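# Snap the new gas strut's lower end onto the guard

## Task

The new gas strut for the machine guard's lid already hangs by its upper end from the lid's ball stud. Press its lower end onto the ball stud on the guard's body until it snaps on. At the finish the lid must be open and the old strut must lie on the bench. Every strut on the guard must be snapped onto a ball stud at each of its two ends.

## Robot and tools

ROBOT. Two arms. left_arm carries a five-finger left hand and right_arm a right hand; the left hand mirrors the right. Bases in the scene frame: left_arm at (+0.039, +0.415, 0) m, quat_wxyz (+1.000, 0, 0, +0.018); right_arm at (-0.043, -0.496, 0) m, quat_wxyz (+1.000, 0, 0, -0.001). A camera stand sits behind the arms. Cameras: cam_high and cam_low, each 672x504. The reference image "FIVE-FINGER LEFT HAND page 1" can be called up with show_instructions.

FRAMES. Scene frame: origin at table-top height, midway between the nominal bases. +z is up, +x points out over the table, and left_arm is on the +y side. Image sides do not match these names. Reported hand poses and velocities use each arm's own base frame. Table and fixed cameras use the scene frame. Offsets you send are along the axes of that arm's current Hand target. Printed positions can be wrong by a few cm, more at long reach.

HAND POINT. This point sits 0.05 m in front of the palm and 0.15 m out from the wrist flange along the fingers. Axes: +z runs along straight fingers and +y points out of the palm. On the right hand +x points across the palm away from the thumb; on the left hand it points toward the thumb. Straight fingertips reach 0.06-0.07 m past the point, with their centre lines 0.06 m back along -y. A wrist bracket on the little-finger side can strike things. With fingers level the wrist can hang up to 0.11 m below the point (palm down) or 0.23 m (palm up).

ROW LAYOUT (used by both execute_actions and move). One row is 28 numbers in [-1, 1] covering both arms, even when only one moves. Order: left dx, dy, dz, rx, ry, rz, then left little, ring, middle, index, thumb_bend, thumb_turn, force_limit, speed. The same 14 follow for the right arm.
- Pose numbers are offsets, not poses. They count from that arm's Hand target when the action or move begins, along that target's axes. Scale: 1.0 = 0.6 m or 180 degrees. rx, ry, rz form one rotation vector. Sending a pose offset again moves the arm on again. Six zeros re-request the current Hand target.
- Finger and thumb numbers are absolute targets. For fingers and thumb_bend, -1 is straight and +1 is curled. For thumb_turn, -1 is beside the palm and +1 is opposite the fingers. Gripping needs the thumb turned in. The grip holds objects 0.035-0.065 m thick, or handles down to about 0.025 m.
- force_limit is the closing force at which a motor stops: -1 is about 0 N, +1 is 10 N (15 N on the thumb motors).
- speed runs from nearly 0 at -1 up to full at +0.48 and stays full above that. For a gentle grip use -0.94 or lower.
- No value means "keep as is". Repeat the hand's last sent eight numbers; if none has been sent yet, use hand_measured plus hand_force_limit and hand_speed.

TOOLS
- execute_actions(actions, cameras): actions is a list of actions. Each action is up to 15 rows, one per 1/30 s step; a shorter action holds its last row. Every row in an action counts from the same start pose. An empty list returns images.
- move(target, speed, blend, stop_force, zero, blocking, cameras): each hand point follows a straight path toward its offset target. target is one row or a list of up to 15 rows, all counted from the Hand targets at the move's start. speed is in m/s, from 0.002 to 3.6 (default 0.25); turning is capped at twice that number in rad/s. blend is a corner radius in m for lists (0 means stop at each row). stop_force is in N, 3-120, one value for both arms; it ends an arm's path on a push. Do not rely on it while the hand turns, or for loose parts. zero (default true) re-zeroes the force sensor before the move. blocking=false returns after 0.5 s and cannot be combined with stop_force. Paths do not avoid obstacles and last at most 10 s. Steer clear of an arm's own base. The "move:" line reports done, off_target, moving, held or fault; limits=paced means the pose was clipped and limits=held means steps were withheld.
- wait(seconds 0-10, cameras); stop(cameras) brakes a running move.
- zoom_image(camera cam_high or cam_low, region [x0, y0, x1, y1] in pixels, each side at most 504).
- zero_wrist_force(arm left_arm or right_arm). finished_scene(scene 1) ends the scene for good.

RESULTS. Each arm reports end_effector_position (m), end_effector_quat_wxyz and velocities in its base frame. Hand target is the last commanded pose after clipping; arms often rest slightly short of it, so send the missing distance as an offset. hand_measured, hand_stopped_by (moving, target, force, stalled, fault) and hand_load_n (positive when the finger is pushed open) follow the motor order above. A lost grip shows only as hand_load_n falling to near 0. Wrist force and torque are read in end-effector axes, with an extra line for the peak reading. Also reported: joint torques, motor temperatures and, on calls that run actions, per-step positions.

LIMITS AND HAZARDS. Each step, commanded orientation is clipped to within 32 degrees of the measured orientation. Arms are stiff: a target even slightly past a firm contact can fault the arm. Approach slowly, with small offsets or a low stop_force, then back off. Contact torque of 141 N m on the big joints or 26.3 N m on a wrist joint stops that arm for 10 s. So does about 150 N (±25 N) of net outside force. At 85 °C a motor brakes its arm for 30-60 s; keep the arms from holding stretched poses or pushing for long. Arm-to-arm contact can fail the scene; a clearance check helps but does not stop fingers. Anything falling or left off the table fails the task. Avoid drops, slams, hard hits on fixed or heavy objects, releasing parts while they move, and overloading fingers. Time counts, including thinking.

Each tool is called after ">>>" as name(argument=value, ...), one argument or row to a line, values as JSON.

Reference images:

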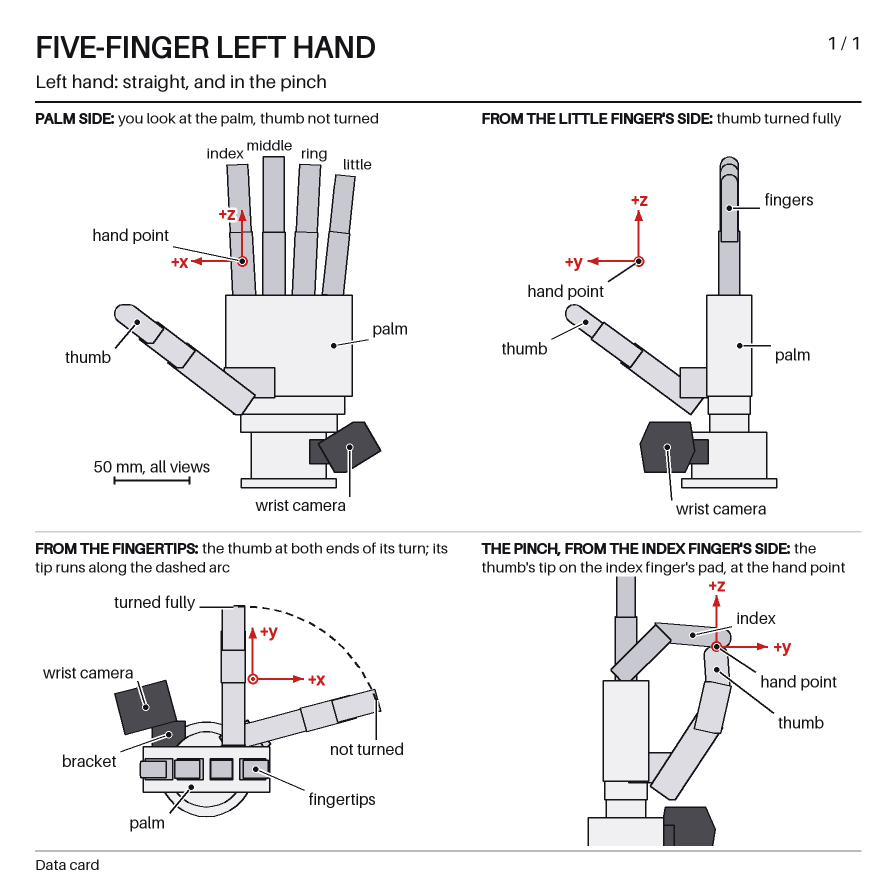

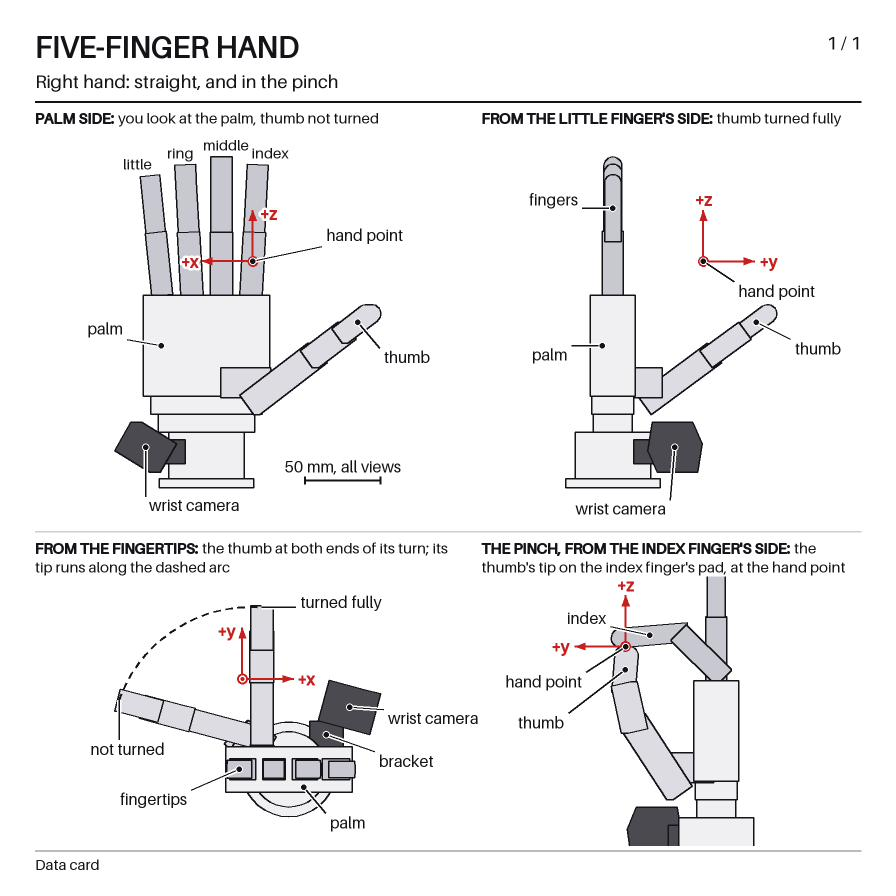

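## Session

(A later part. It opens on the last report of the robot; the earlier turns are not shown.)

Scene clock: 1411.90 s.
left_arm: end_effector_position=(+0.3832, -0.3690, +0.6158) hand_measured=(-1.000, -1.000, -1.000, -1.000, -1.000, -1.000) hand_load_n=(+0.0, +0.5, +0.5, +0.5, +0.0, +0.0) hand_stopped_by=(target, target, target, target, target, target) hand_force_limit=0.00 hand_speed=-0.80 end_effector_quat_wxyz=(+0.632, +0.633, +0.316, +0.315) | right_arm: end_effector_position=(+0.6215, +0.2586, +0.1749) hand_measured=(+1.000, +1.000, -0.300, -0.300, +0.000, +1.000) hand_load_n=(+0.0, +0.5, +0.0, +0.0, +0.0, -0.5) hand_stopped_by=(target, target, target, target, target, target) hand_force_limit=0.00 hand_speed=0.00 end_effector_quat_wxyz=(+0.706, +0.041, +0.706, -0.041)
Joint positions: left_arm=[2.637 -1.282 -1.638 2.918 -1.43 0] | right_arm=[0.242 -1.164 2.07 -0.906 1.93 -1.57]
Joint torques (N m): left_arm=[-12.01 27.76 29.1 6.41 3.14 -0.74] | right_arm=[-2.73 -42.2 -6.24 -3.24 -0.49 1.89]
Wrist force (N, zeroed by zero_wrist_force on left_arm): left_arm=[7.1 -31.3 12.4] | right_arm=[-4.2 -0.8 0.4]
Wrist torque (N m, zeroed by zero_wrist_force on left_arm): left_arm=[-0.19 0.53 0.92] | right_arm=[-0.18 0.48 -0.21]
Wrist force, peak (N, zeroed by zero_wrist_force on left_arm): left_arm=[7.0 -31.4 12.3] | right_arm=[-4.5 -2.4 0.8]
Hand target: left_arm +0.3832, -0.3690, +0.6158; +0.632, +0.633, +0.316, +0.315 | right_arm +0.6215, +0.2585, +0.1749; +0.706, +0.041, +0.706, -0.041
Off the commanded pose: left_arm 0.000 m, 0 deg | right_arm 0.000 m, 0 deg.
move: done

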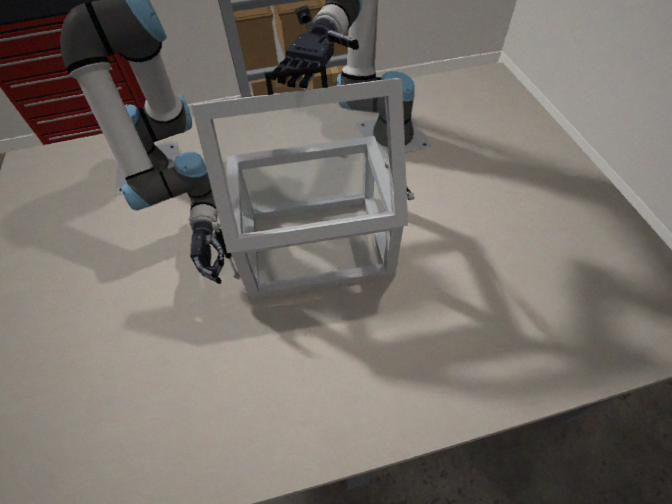

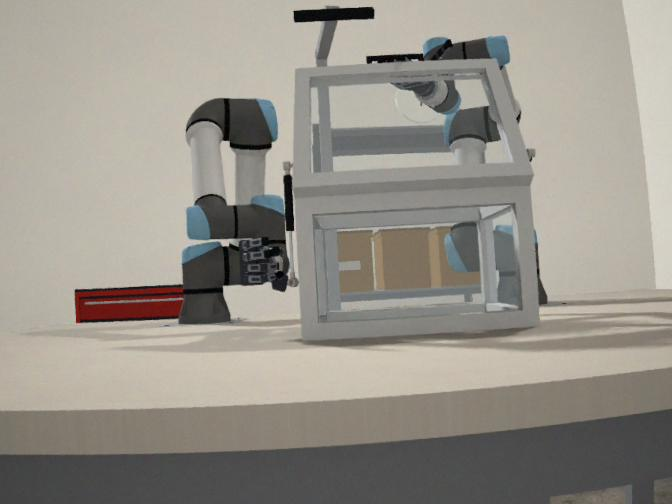

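>>> zero_wrist_force(
  arm="right_arm",
)

>>> move(
  target=[0,0,0,0,0,0,-1,-1,-1,-1,-1,-1,0,-0.8,0,0.0217,-0.0133,-0.0556,0,0,1,1,-0.3,-0.3,0,1,0,0],
  speed=0.05,
  cameras=["cam_high","cam_low"],
)

>>> zoom_image(
  camera="cam_high",
  region=[200, 220, 260, 280],
)

>>> zoom_image(
  camera="cam_low",
  region=[250, 225, 310, 285],
)

Wrist force sensor zeroed.

Scene clock: 1435.80 s.
left_arm: end_effector_position=(+0.3832, -0.3690, +0.6158) hand_measured=(-1.000, -1.000, -1.000, -1.000, -1.000, -1.000) hand_load_n=(+0.0, +0.5, +0.5, +1.0, +0.0, +0.0) hand_stopped_by=(target, target, target, target, target, target) hand_force_limit=0.00 hand_speed=-0.80 end_effector_quat_wxyz=(+0.632, +0.633, +0.316, +0.315) | right_arm: end_effector_position=(+0.6151, +0.2723, +0.1750) hand_measured=(+1.000, +1.000, -0.300, -0.300, +0.000, +1.000) hand_load_n=(+0.0, +0.0, +0.0, +0.0, +0.0, +0.0) hand_stopped_by=(target, target, target, target, target, target) hand_force_limit=0.00 hand_speed=0.00 end_effector_quat_wxyz=(+0.707, -0.020, +0.707, +0.021)
Joint positions: left_arm=[2.637 -1.282 -1.638 2.918 -1.43 0] | right_arm=[0.168 -1.186 2.108 -0.922 1.681 -1.57]
Joint torques (N m): left_arm=[-11.48 24.82 29.42 6.35 3.21 -1.06] | right_arm=[9.45 -34.22 -13.76 -2.25 1.57 -0.23]
Wrist force (N, zeroed by zero_wrist_force): left_arm=[7.1 -30.8 12.4] | right_arm=[-0.2 -0.2 0.2]
Wrist torque (N m, zeroed by zero_wrist_force): left_arm=[-0.17 0.53 0.92] | right_arm=[-0.02 0.01 -0.03]
Wrist force, peak (N, zeroed by zero_wrist_force): left_arm=[6.9 -31.4 12.5] | right_arm=[-0.3 -0.3 0.3]
Hand target: left_arm +0.3832, -0.3690, +0.6158; +0.632, +0.633, +0.316, +0.315 | right_arm +0.6150, +0.2724, +0.1750; +0.707, -0.020, +0.707, +0.021
Off the commanded pose: left_arm 0.000 m, 0 deg | right_arm 0.000 m, 0 deg.
move: done

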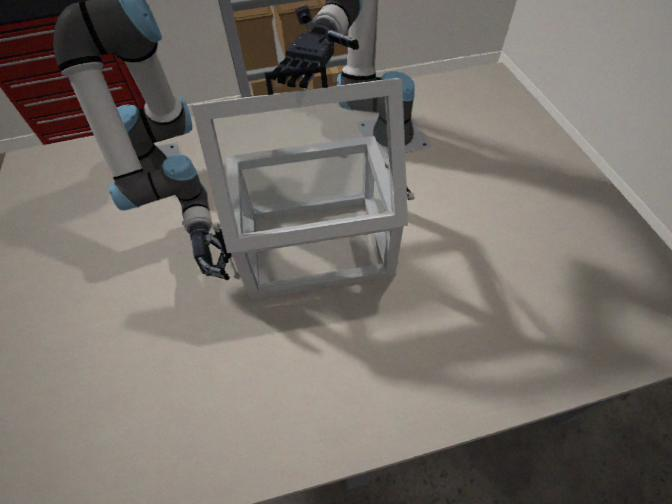

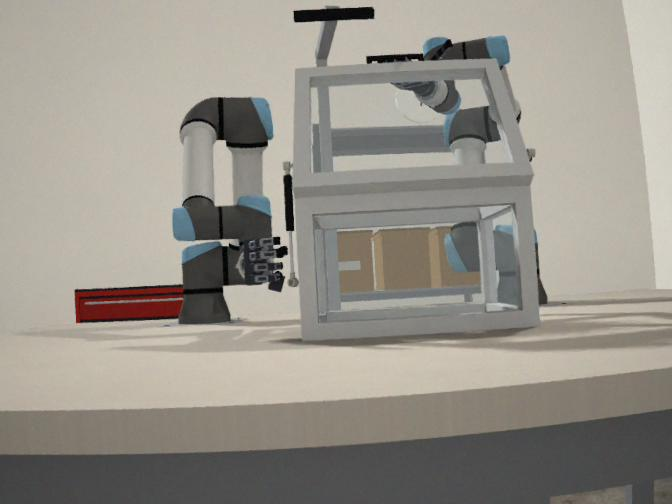

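Scaled by 8.400.

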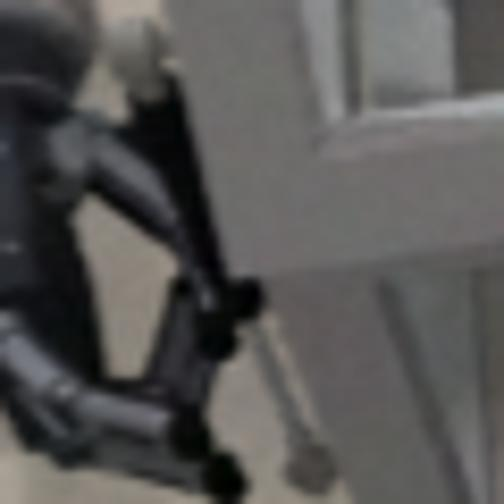

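Scaled by 8.400.

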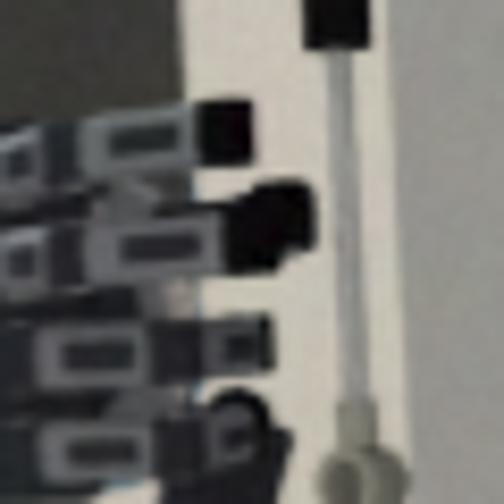

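>>> move(
  target=[0,0,0,0,0,0,-1,-1,-1,-1,-1,-1,0,-0.8,0,0.0218,0.0039,0,0,0,1,1,-0.3,-0.3,0,1,0,0],
  speed=0.03,
  stop_force=5,
  cameras=["cam_high","cam_low"],
)

>>> zoom_image(
  camera="cam_high",
  region=[200, 220, 260, 280],
)

>>> zoom_image(
  camera="cam_low",
  region=[250, 225, 310, 285],
)

Scene clock: 1449.37 s.
left_arm: end_effector_position=(+0.3832, -0.3690, +0.6158) hand_measured=(-1.000, -1.000, -1.000, -1.000, -1.000, -1.000) hand_load_n=(+0.0, +0.5, +0.5, +0.5, +0.0, +0.0) hand_stopped_by=(target, target, target, target, target, target) hand_force_limit=0.00 hand_speed=-0.80 end_effector_quat_wxyz=(+0.632, +0.633, +0.316, +0.315) | right_arm: end_effector_position=(+0.6166, +0.2856, +0.1750) hand_measured=(+1.000, +1.000, -0.300, -0.300, +0.000, +1.000) hand_load_n=(+0.0, +0.0, +0.0, +0.0, +0.0, -0.5) hand_stopped_by=(target, target, target, target, target, target) hand_force_limit=0.00 hand_speed=0.00 end_effector_quat_wxyz=(+0.707, -0.020, +0.707, +0.021)
Joint positions: left_arm=[2.637 -1.282 -1.638 2.918 -1.43 0] | right_arm=[0.2 -1.172 2.085 -0.912 1.712 -1.57]
Joint torques (N m): left_arm=[-11.42 23.01 29 6.44 3.11 -1.18] | right_arm=[-11.04 -39.81 -5.6 -3.43 -1.81 1.2]
Wrist force (N, zeroed by zero_wrist_force): left_arm=[7.0 -30.9 12.4] | right_arm=[-0.1 -0.1 0.3]
Wrist torque (N m, zeroed by zero_wrist_force): left_arm=[-0.19 0.55 0.91] | right_arm=[-0.01 0.00 -0.02]
Wrist force, peak (N, zeroed by zero_wrist_force): left_arm=[7.1 -31.4 12.4] | right_arm=[-0.3 0.0 0.5]
Hand target: left_arm +0.3832, -0.3690, +0.6158; +0.632, +0.633, +0.316, +0.315 | right_arm +0.6166, +0.2856, +0.1750; +0.707, -0.020, +0.707, +0.021
Off the commanded pose: left_arm 0.000 m, 0 deg | right_arm 0.000 m, 0 deg.
move: done

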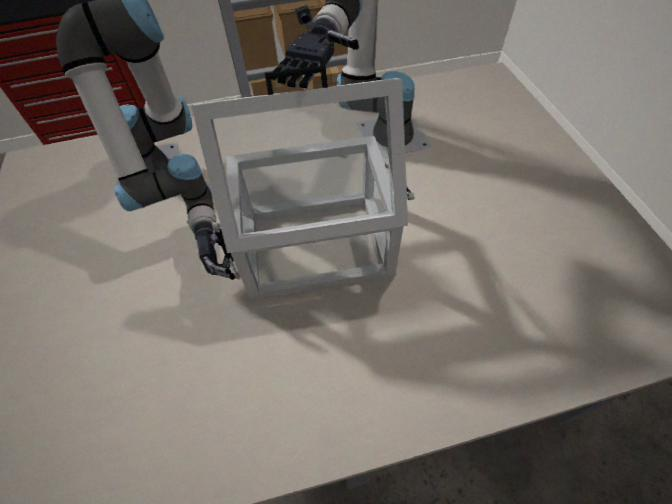

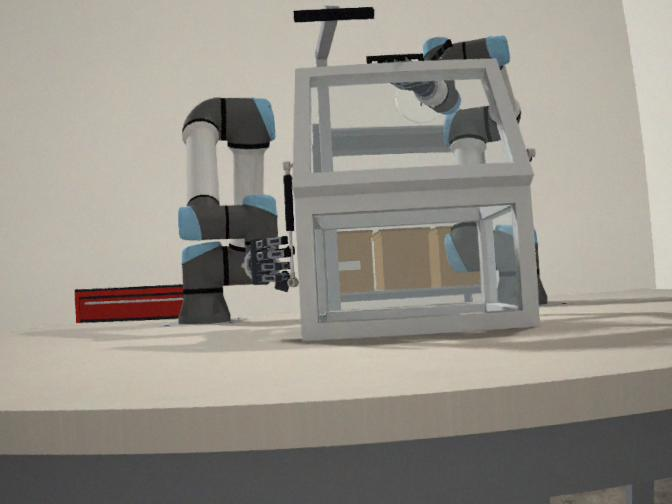

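Scaled by 8.400.

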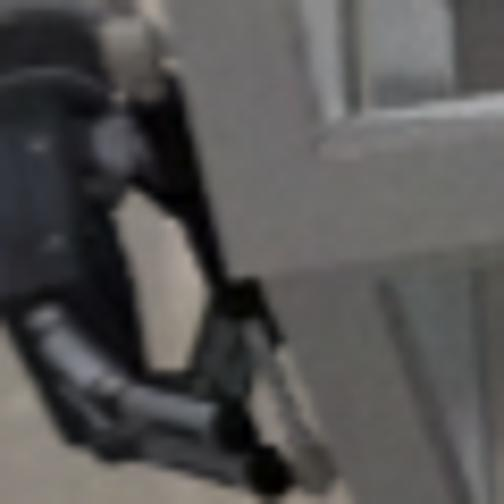

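Scaled by 8.400.

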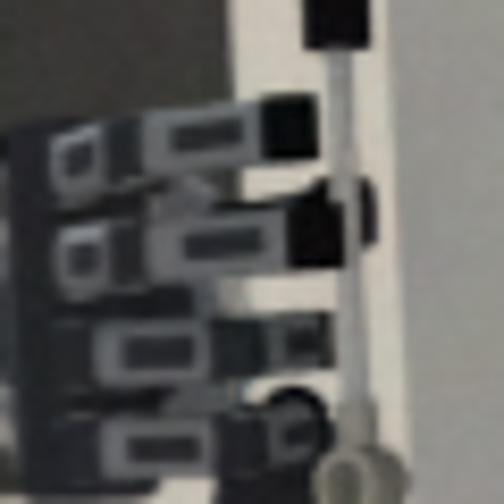

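>>> move(
  target=[0,0,0,0,0,0,-1,-1,-1,-1,-1,-1,0,-0.8,0,0,0,0,0,0,1,1,0.6,0.6,0,1,-0.2,-0.75],
  cameras=["cam_high","cam_low"],
)

>>> zoom_image(
  camera="cam_high",
  region=[200, 220, 260, 280],
)

>>> zoom_image(
  camera="cam_low",
  region=[250, 225, 310, 285],
)

Scene clock: 1457.40 s.
left_arm: end_effector_position=(+0.3832, -0.3690, +0.6158) hand_measured=(-1.000, -1.000, -1.000, -1.000, -1.000, -1.000) hand_load_n=(+0.0, +0.5, +1.0, +1.0, +0.0, +0.0) hand_stopped_by=(target, target, target, target, target, target) hand_force_limit=0.00 hand_speed=-0.80 end_effector_quat_wxyz=(+0.632, +0.633, +0.316, +0.315) | right_arm: end_effector_position=(+0.6166, +0.2856, +0.1750) hand_measured=(+1.000, +1.000, -0.026, +0.134, +0.000, +1.000) hand_load_n=(+0.0, +0.0, +1.0, +13.0, +2.0, +0.0) hand_stopped_by=(target, target, force, force, target, target) hand_force_limit=-0.20 hand_speed=-0.75 end_effector_quat_wxyz=(+0.707, -0.020, +0.707, +0.021)
Joint positions: left_arm=[2.637 -1.282 -1.638 2.918 -1.43 0] | right_arm=[0.2 -1.172 2.085 -0.912 1.712 -1.57]
Joint torques (N m): left_arm=[-11.45 21.13 29.87 6.51 3.2 -1.11] | right_arm=[-5.73 -39.98 -6.2 -2.79 -0.87 1.61]
Wrist force (N, zeroed by zero_wrist_force): left_arm=[6.8 -31.2 11.8] | right_arm=[-1.3 -2.4 1.6]
Wrist torque (N m, zeroed by zero_wrist_force): left_arm=[-0.12 0.52 0.90] | right_arm=[-0.03 0.23 -0.10]
Wrist force, peak (N, zeroed by zero_wrist_force): left_arm=[6.9 -31.3 12.5] | right_arm=[-0.1 -3.3 1.1]
Hand target: left_arm +0.3832, -0.3690, +0.6158; +0.632, +0.633, +0.316, +0.315 | right_arm +0.6166, +0.2856, +0.1750; +0.707, -0.020, +0.707, +0.021
Off the commanded pose: left_arm 0.000 m, 0 deg | right_arm 0.000 m, 0 deg.
move: done

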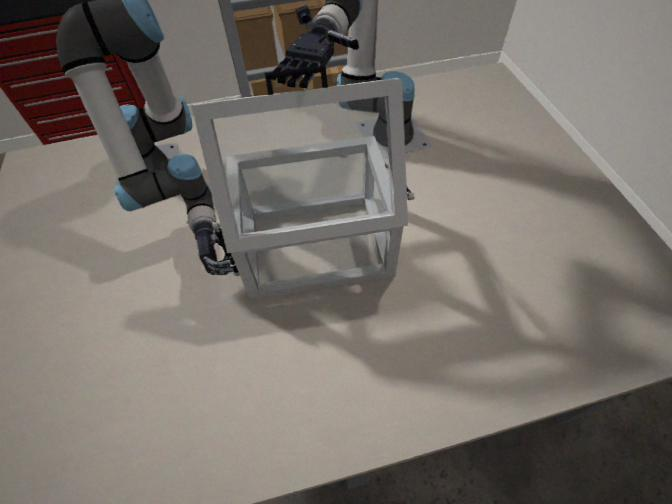

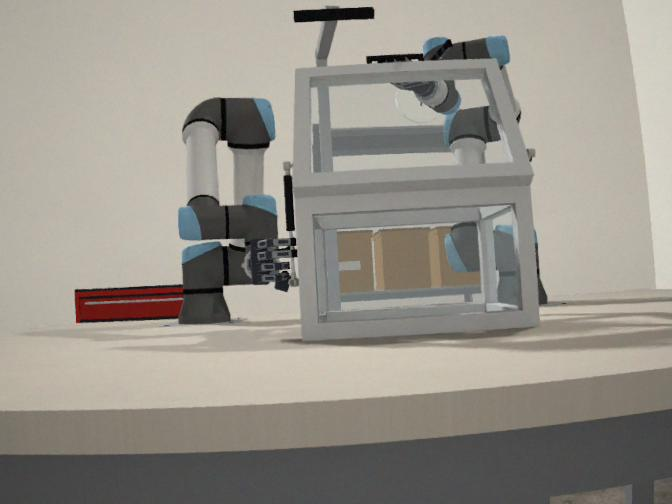

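Scaled by 8.400.

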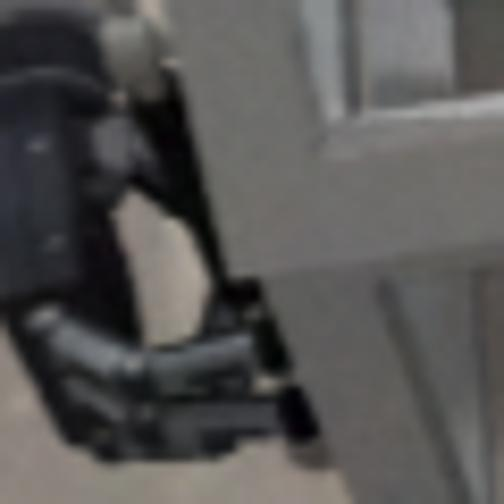

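Scaled by 8.400.

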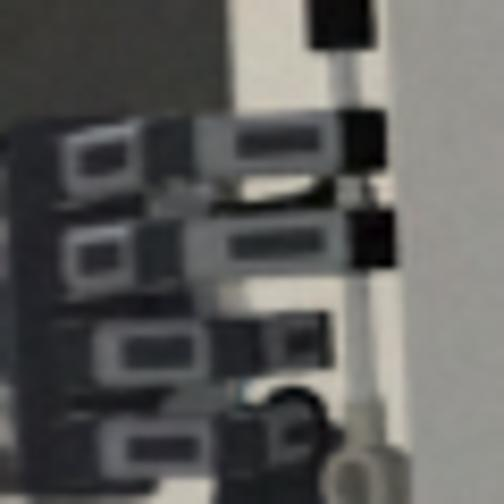

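>>> move(
  target=[
    [0,0,0,0,0,0,-1,-1,-1,-1,-1,-1,0,-0.8,-0.0027,-0.0222,0.03,0,0,0,1,1,0.6,0.6,0,1,-0.2,-0.75],
    [0,0,0,0,0,0,-1,-1,-1,-1,-1,-1,0,-0.8,-0.0027,-0.0222,0.03,-0.2222,0,0,1,1,0.6,0.6,0,1,-0.2,-0.75],
  ],
  speed=[0.03,0.2],
  cameras=["cam_high","cam_low"],
)

>>> zoom_image(
  camera="cam_high",
  region=[190, 210, 270, 290],
)

>>> zoom_image(
  camera="cam_low",
  region=[240, 225, 310, 295],
)

Scene clock: 1486.67 s.
left_arm: end_effector_position=(+0.3832, -0.3690, +0.6158) hand_measured=(-1.000, -1.000, -1.000, -1.000, -1.000, -1.000) hand_load_n=(+0.0, +0.5, +1.0, +1.0, +0.0, +0.0) hand_stopped_by=(target, target, target, target, target, target) hand_force_limit=0.00 hand_speed=-0.80 end_effector_quat_wxyz=(+0.632, +0.633, +0.316, +0.315) | right_arm: end_effector_position=(+0.6354, +0.2732, +0.1765) hand_measured=(+1.000, +1.000, -0.026, +0.134, +0.000, +1.000) hand_load_n=(+0.0, +0.0, +0.0, +6.0, +1.5, -0.5) hand_stopped_by=(target, target, force, force, target, target) hand_force_limit=-0.20 hand_speed=-0.75 end_effector_quat_wxyz=(+0.657, -0.261, +0.657, +0.261)
Joint positions: left_arm=[2.637 -1.282 -1.638 2.918 -1.43 0] | right_arm=[-0.155 -1.05 1.867 -0.816 0.66 -1.57]
Joint torques (N m): left_arm=[-11.21 17.19 29.76 6.5 3.09 -1.21] | right_arm=[13.13 -47.61 -11.2 -3 -1.64 -0.92]
Motor temperatures (°C): left_arm=[23 21 19 35 31 34] | right_arm=[20 23 23 28 33 27]
Wrist force (N, zeroed by zero_wrist_force): left_arm=[7.1 -30.4 12.0] | right_arm=[2.6 -0.4 1.2]
Wrist torque (N m, zeroed by zero_wrist_force): left_arm=[-0.11 0.55 0.90] | right_arm=[-0.06 0.07 -0.03]
Wrist force, peak (N, zeroed by zero_wrist_force): left_arm=[6.8 -31.6 12.1] | right_arm=[4.2 -1.9 0.9]
Hand target: left_arm +0.3832, -0.3690, +0.6158; +0.632, +0.633, +0.316, +0.315 | right_arm +0.6354, +0.2734, +0.1766; +0.657, -0.261, +0.657, +0.261
Off the commanded pose: left_arm 0.000 m, 0 deg | right_arm 0.000 m, 0 deg.
move: done

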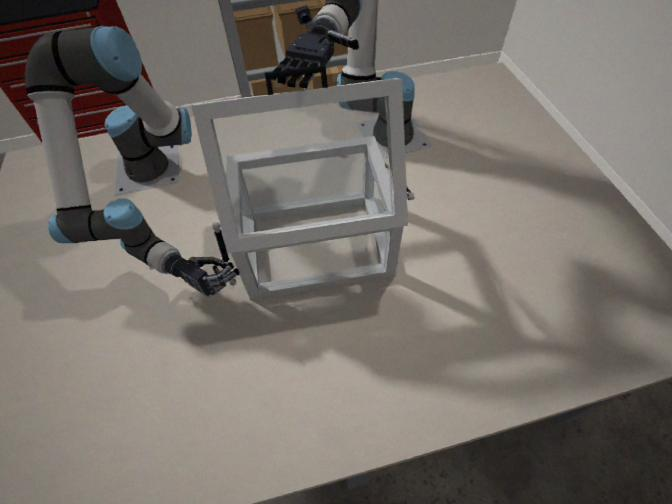

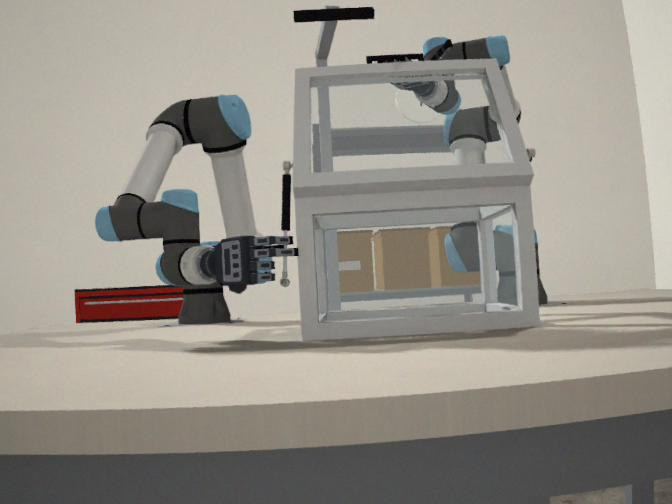

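Scaled by 6.300.

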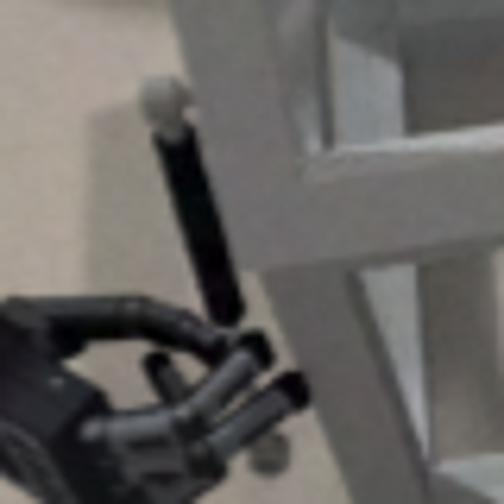

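Scaled by 7.200.

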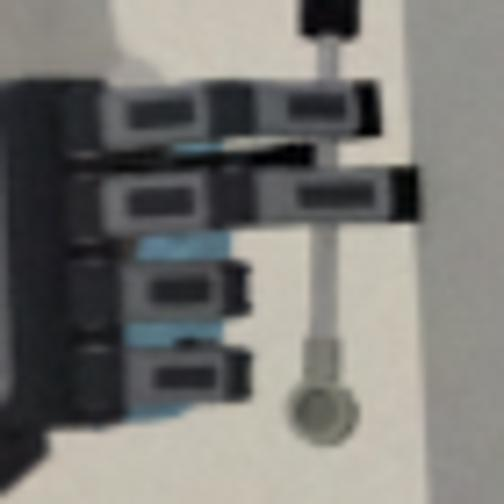

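>>> move(
  target=[
    [0,0,0,0,0,0,-1,-1,-1,-1,-1,-1,0,-0.8,-0.005,-0.0245,0.0097,0,0,0,1,1,0.6,0.6,0,1,-0.2,-0.75],
    [0,0,0,0,0,0,-1,-1,-1,-1,-1,-1,0,-0.8,-0.005,-0.0245,0.0097,-0.25,0,0,1,1,0.6,0.6,0,1,-0.2,-0.75],
  ],
  speed=[0.03,0.2],
  cameras=["cam_high","cam_low"],
)

>>> zoom_image(
  camera="cam_high",
  region=[190, 210, 270, 290],
)

>>> zoom_image(
  camera="cam_low",
  region=[240, 225, 310, 295],
)

Scene clock: 1503.80 s.
left_arm: end_effector_position=(+0.3832, -0.3690, +0.6158) hand_measured=(-1.000, -1.000, -1.000, -1.000, -1.000, -1.000) hand_load_n=(+0.0, +0.5, +0.5, +1.0, +0.0, +0.0) hand_stopped_by=(target, target, target, target, target, target) hand_force_limit=0.00 hand_speed=-0.80 end_effector_quat_wxyz=(+0.632, +0.633, +0.316, +0.315) | right_arm: end_effector_position=(+0.6497, +0.2667, +0.1795) hand_measured=(+1.000, +1.000, -0.026, +0.132, -0.002, +1.000) hand_load_n=(+0.0, +0.0, -0.5, +24.0, +7.5, -0.5) hand_stopped_by=(target, target, force, force, target, target) hand_force_limit=-0.20 hand_speed=-0.75 end_effector_quat_wxyz=(+0.507, -0.493, +0.507, +0.493)
Joint positions: left_arm=[2.637 -1.282 -1.638 2.918 -1.43 0] | right_arm=[-0.17 -0.652 1.107 -0.454 -0.141 -1.571]
Joint torques (N m): left_arm=[-11.51 16.98 30.03 6.46 3.05 -1.1] | right_arm=[3.36 -67.22 -12.46 -0.91 -3.05 2.58]
Wrist force (N, zeroed by zero_wrist_force): left_arm=[7.5 -30.5 11.9] | right_arm=[10.0 -2.3 1.5]
Wrist torque (N m, zeroed by zero_wrist_force): left_arm=[-0.16 0.58 0.93] | right_arm=[0.02 0.33 0.06]
Wrist force, peak (N, zeroed by zero_wrist_force): left_arm=[6.9 -31.3 12.4] | right_arm=[13.8 -3.7 2.2]
Hand target: left_arm +0.3832, -0.3690, +0.6158; +0.632, +0.633, +0.316, +0.315 | right_arm +0.6497, +0.2667, +0.1796; +0.507, -0.492, +0.507, +0.493
Off the commanded pose: left_arm 0.000 m, 0 deg | right_arm 0.000 m, 0 deg.
move: done

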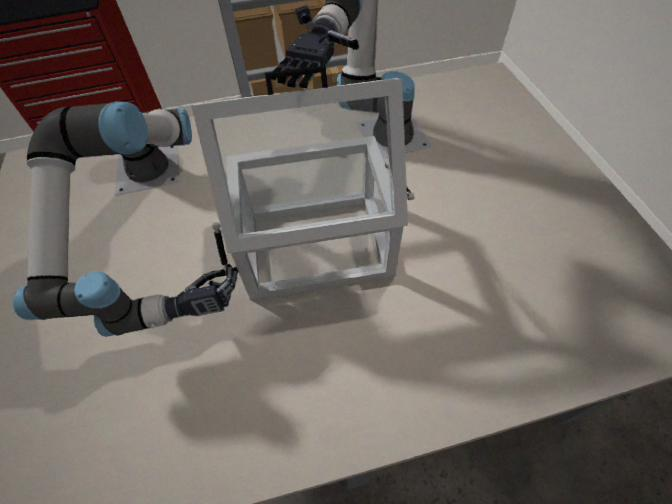

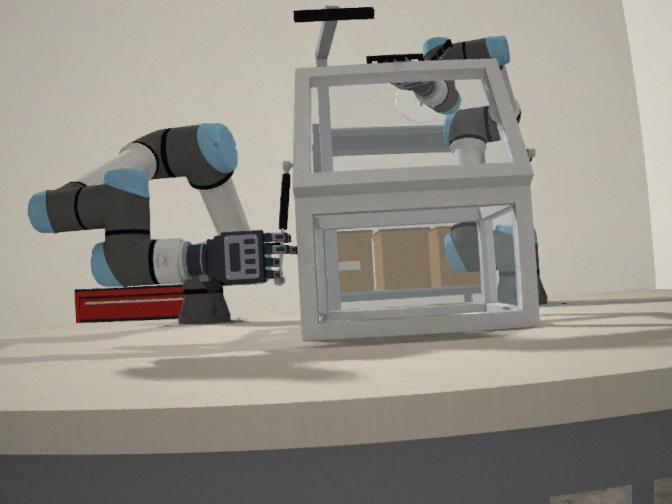

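Scaled by 6.300.

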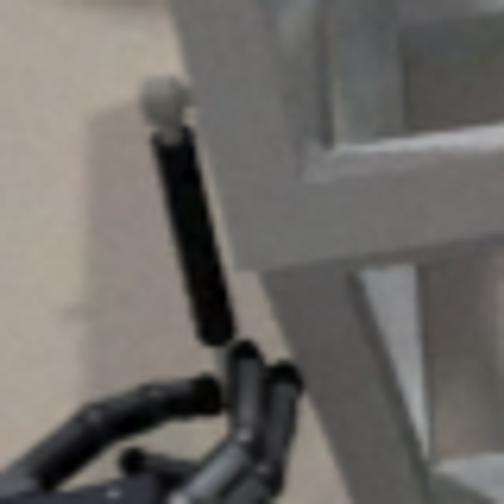

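Scaled by 7.200.

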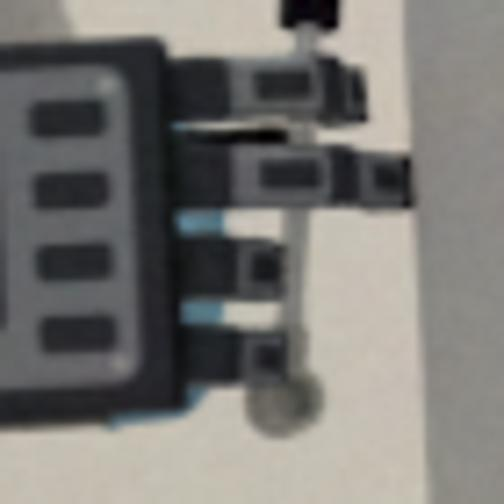

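>>> zoom_image(
  camera="cam_low",
  region=[265, 262, 295, 292],
)

>>> zoom_image(
  camera="cam_high",
  region=[210, 250, 250, 290],
)

Scaled by 16.800.

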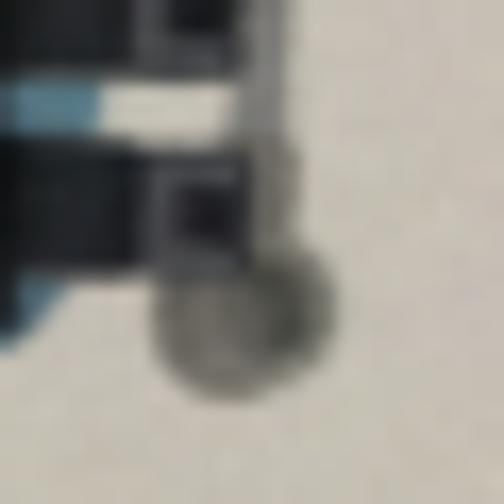

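Scaled by 12.600.

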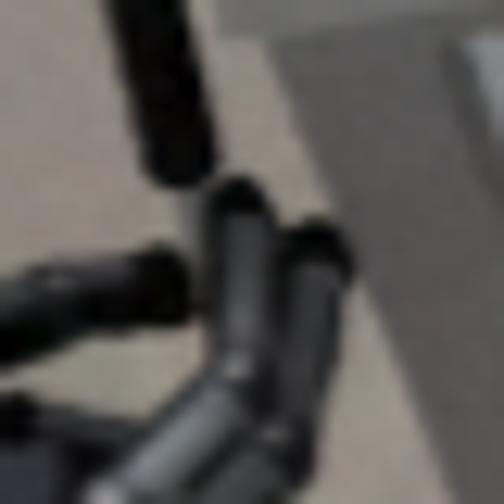

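>>> move(
  target=[0,0,0,0,0,0,-1,-1,-1,-1,-1,-1,0,-0.8,0.0042,0.0185,0.0183,0,0,0,1,1,0.6,0.6,0,1,-0.2,-0.75],
  speed=0.03,
)

>>> move(
  target=[0,0,0,0,0,0,-1,-1,-1,-1,-1,-1,0,-0.8,0,0,0,0,0,0,1,1,-0.5,-0.5,0,1,-0.2,-0.75],
  cameras=["cam_high","cam_low"],
)

>>> zoom_image(
  camera="cam_high",
  region=[190, 210, 270, 290],
)

>>> zoom_image(
  camera="cam_low",
  region=[240, 225, 310, 295],
)

Scene clock: 1536.50 s.
left_arm: end_effector_position=(+0.3832, -0.3690, +0.6158) hand_measured=(-1.000, -1.000, -1.000, -1.000, -1.000, -1.000) hand_load_n=(+0.0, +0.5, +1.0, +1.0, +0.0, +0.0) hand_stopped_by=(target, target, target, target, target, target) hand_force_limit=0.00 hand_speed=-0.80 end_effector_quat_wxyz=(+0.632, +0.633, +0.316, +0.315) | right_arm: end_effector_position=(+0.6389, +0.2781, +0.1771) hand_measured=(+1.000, +1.000, +0.086, +0.132, +0.000, +1.000) hand_load_n=(+0.0, +0.0, -31.5, +10.0, +2.0, -1.0) hand_stopped_by=(target, target, force, force, target, target) hand_force_limit=-0.20 hand_speed=-0.75 end_effector_quat_wxyz=(+0.507, -0.492, +0.507, +0.493)
Joint positions: left_arm=[2.637 -1.282 -1.638 2.918 -1.43 0] | right_arm=[-0.156 -0.674 1.156 -0.479 -0.127 -1.573]
Joint torques (N m): left_arm=[-11.15 17.02 30.46 6.49 2.94 -1.07] | right_arm=[12.83 -50.11 -21.57 -0.79 -1.5 2.27]
Wrist force (N, zeroed by zero_wrist_force): left_arm=[6.4 -31.1 12.6] | right_arm=[-0.5 -7.1 -30.8]
Wrist torque (N m, zeroed by zero_wrist_force): left_arm=[-0.18 0.53 0.88] | right_arm=[-0.14 0.80 -0.16]
Wrist force, peak (N, zeroed by zero_wrist_force): left_arm=[6.4 -31.4 12.5] | right_arm=[-0.6 -10.2 -31.7]
Hand target: left_arm +0.3832, -0.3690, +0.6158; +0.632, +0.633, +0.316, +0.315 | right_arm +0.6389, +0.2780, +0.1770; +0.507, -0.492, +0.507, +0.493
Off the commanded pose: left_arm 0.000 m, 0 deg | right_arm 0.000 m, 0 deg.
move: done

Scene clock: 1537.00 s.
left_arm: end_effector_position=(+0.3832, -0.3690, +0.6158) hand_measured=(-1.000, -1.000, -1.000, -1.000, -1.000, -1.000) hand_load_n=(+0.0, +0.5, +1.0, +1.0, +0.0, +0.0) hand_stopped_by=(target, target, target, target, target, target) hand_force_limit=0.00 hand_speed=-0.80 end_effector_quat_wxyz=(+0.632, +0.633, +0.316, +0.315) | right_arm: end_effector_position=(+0.6389, +0.2780, +0.1771) hand_measured=(+1.000, +1.000, +0.086, +0.100, +0.000, +1.000) hand_load_n=(+0.0, +0.0, -28.5, -16.0, +1.5, -1.0) hand_stopped_by=(target, target, moving, moving, target, target) hand_force_limit=-0.20 hand_speed=-0.75 end_effector_quat_wxyz=(+0.507, -0.493, +0.507, +0.493)
Joint positions: left_arm=[2.637 -1.282 -1.638 2.918 -1.43 0] | right_arm=[-0.156 -0.674 1.156 -0.479 -0.127 -1.573]
Joint torques (N m): left_arm=[-11.11 17.4 30.28 6.37 2.93 -1.11] | right_arm=[14.58 -40.33 -22.57 -0.35 3.84 2.03]
Wrist force (N, zeroed by zero_wrist_force): left_arm=[6.5 -31.0 12.6] | right_arm=[-0.1 -0.2 -40.9]
Wrist torque (N m, zeroed by zero_wrist_force): left_arm=[-0.17 0.52 0.88] | right_arm=[-0.05 0.69 -0.10]
Wrist force, peak (N, zeroed by zero_wrist_force): left_arm=[6.5 -31.5 12.6] | right_arm=[0.4 -2.6 -42.5]
Hand target: left_arm +0.3832, -0.3690, +0.6158; +0.632, +0.633, +0.316, +0.315 | right_arm +0.6389, +0.2780, +0.1770; +0.507, -0.492, +0.507, +0.493
Off the commanded pose: left_arm 0.000 m, 0 deg | right_arm 0.000 m, 0 deg.
move: done

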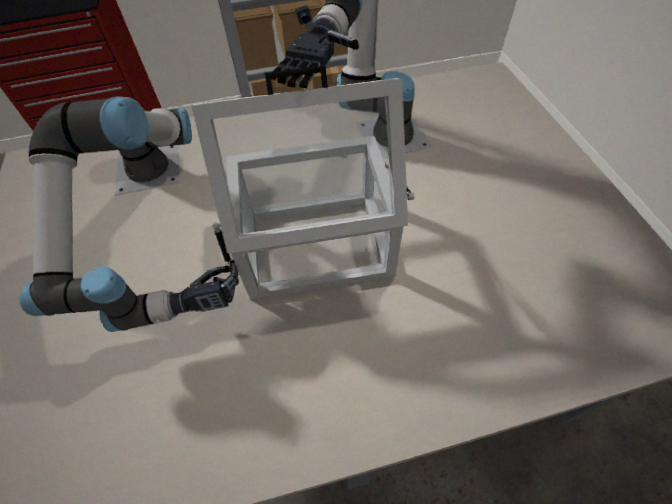

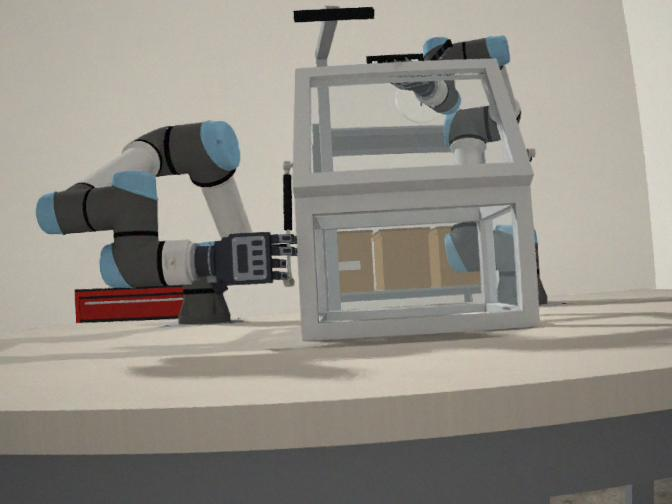

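Scaled by 6.300.

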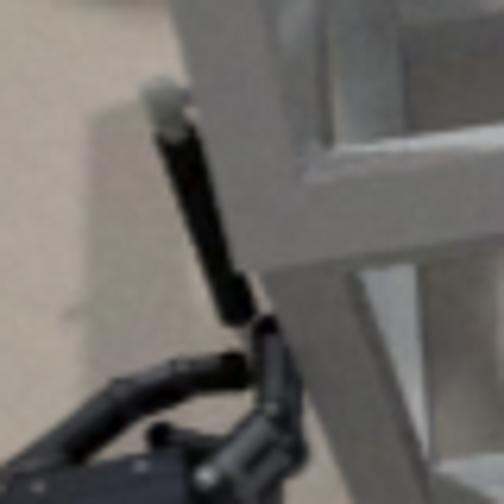

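Scaled by 7.200.

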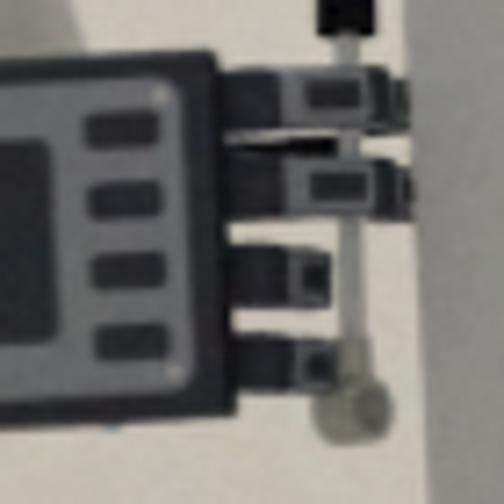

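>>> move(
  target=[0,0,0,0,0,0,-1,-1,-1,-1,-1,-1,0,-0.8,0,0,-0.0333,0,0,0,1,1,-0.5,-0.5,0,1,-0.2,-0.75],
  speed=0.05,
  cameras=["cam_high","cam_low"],
)

>>> zoom_image(
  camera="cam_high",
  region=[190, 210, 270, 290],
)

>>> zoom_image(
  camera="cam_low",
  region=[240, 225, 310, 295],
)

Scene clock: 1542.00 s.
left_arm: end_effector_position=(+0.3832, -0.3690, +0.6158) hand_measured=(-1.000, -1.000, -1.000, -1.000, -1.000, -1.000) hand_load_n=(+0.0, +1.0, +1.0, +1.0, +0.0, +0.0) hand_stopped_by=(target, target, target, target, target, target) hand_force_limit=0.00 hand_speed=-0.80 end_effector_quat_wxyz=(+0.632, +0.633, +0.316, +0.315) | right_arm: end_effector_position=(+0.6383, +0.2577, +0.1770) hand_measured=(+1.000, +1.000, +0.086, +0.098, +0.000, +1.000) hand_load_n=(+0.0, +0.0, +0.0, +13.0, +3.0, +4.0) hand_stopped_by=(target, target, stalled, stalled, target, target) hand_force_limit=-0.20 hand_speed=-0.75 end_effector_quat_wxyz=(+0.507, -0.492, +0.507, +0.493) end_effector_velocity=(+0.000, +0.002, +0.001) end_effector_angular_velocity=(+0.000, -0.001, -0.002)
Joint positions: left_arm=[2.637 -1.282 -1.638 2.918 -1.43 0] | right_arm=[-0.186 -0.676 1.161 -0.482 -0.157 -1.573]
Joint velocities: left_arm=[within noise] | right_arm=[0.003 -0.001 0 0 0.005 0]
Joint torques (N m): left_arm=[-11.41 16.69 31.02 6.49 2.85 -1.09] | right_arm=[10.75 -56.53 -9.89 -2.06 1.79 1.43]
Wrist force (N, zeroed by zero_wrist_force): left_arm=[5.8 -32.0 12.9] | right_arm=[-6.7 1.0 3.0]
Wrist torque (N m, zeroed by zero_wrist_force): left_arm=[-0.18 0.48 0.86] | right_arm=[0.06 0.24 -0.01]
Wrist force, peak (N, zeroed by zero_wrist_force): left_arm=[6.2 -31.9 12.8] | right_arm=[-0.6 -0.1 -41.0]
Hand target: left_arm +0.3832, -0.3690, +0.6158; +0.632, +0.633, +0.316, +0.315 | right_arm +0.6383, +0.2580, +0.1770; +0.507, -0.492, +0.507, +0.493
Off the commanded pose: left_arm 0.000 m, 0 deg | right_arm 0.000 m, 0 deg.
move: done

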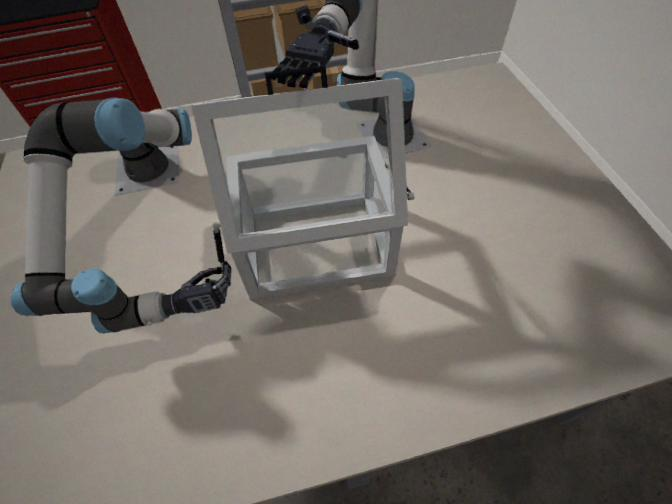

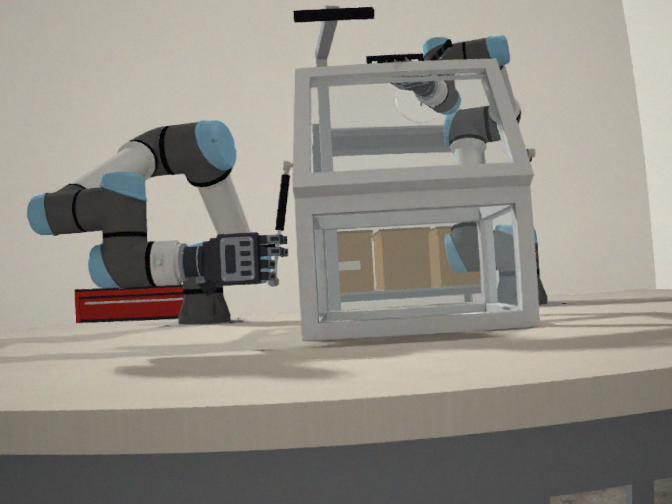

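Scaled by 6.300.

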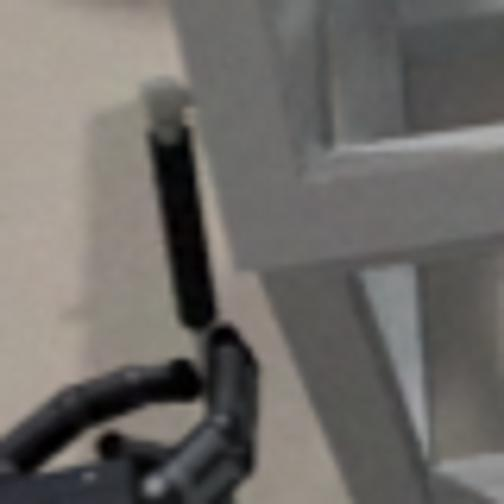

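Scaled by 7.200.

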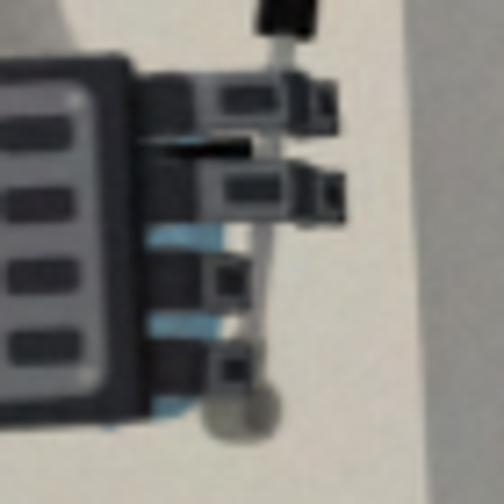

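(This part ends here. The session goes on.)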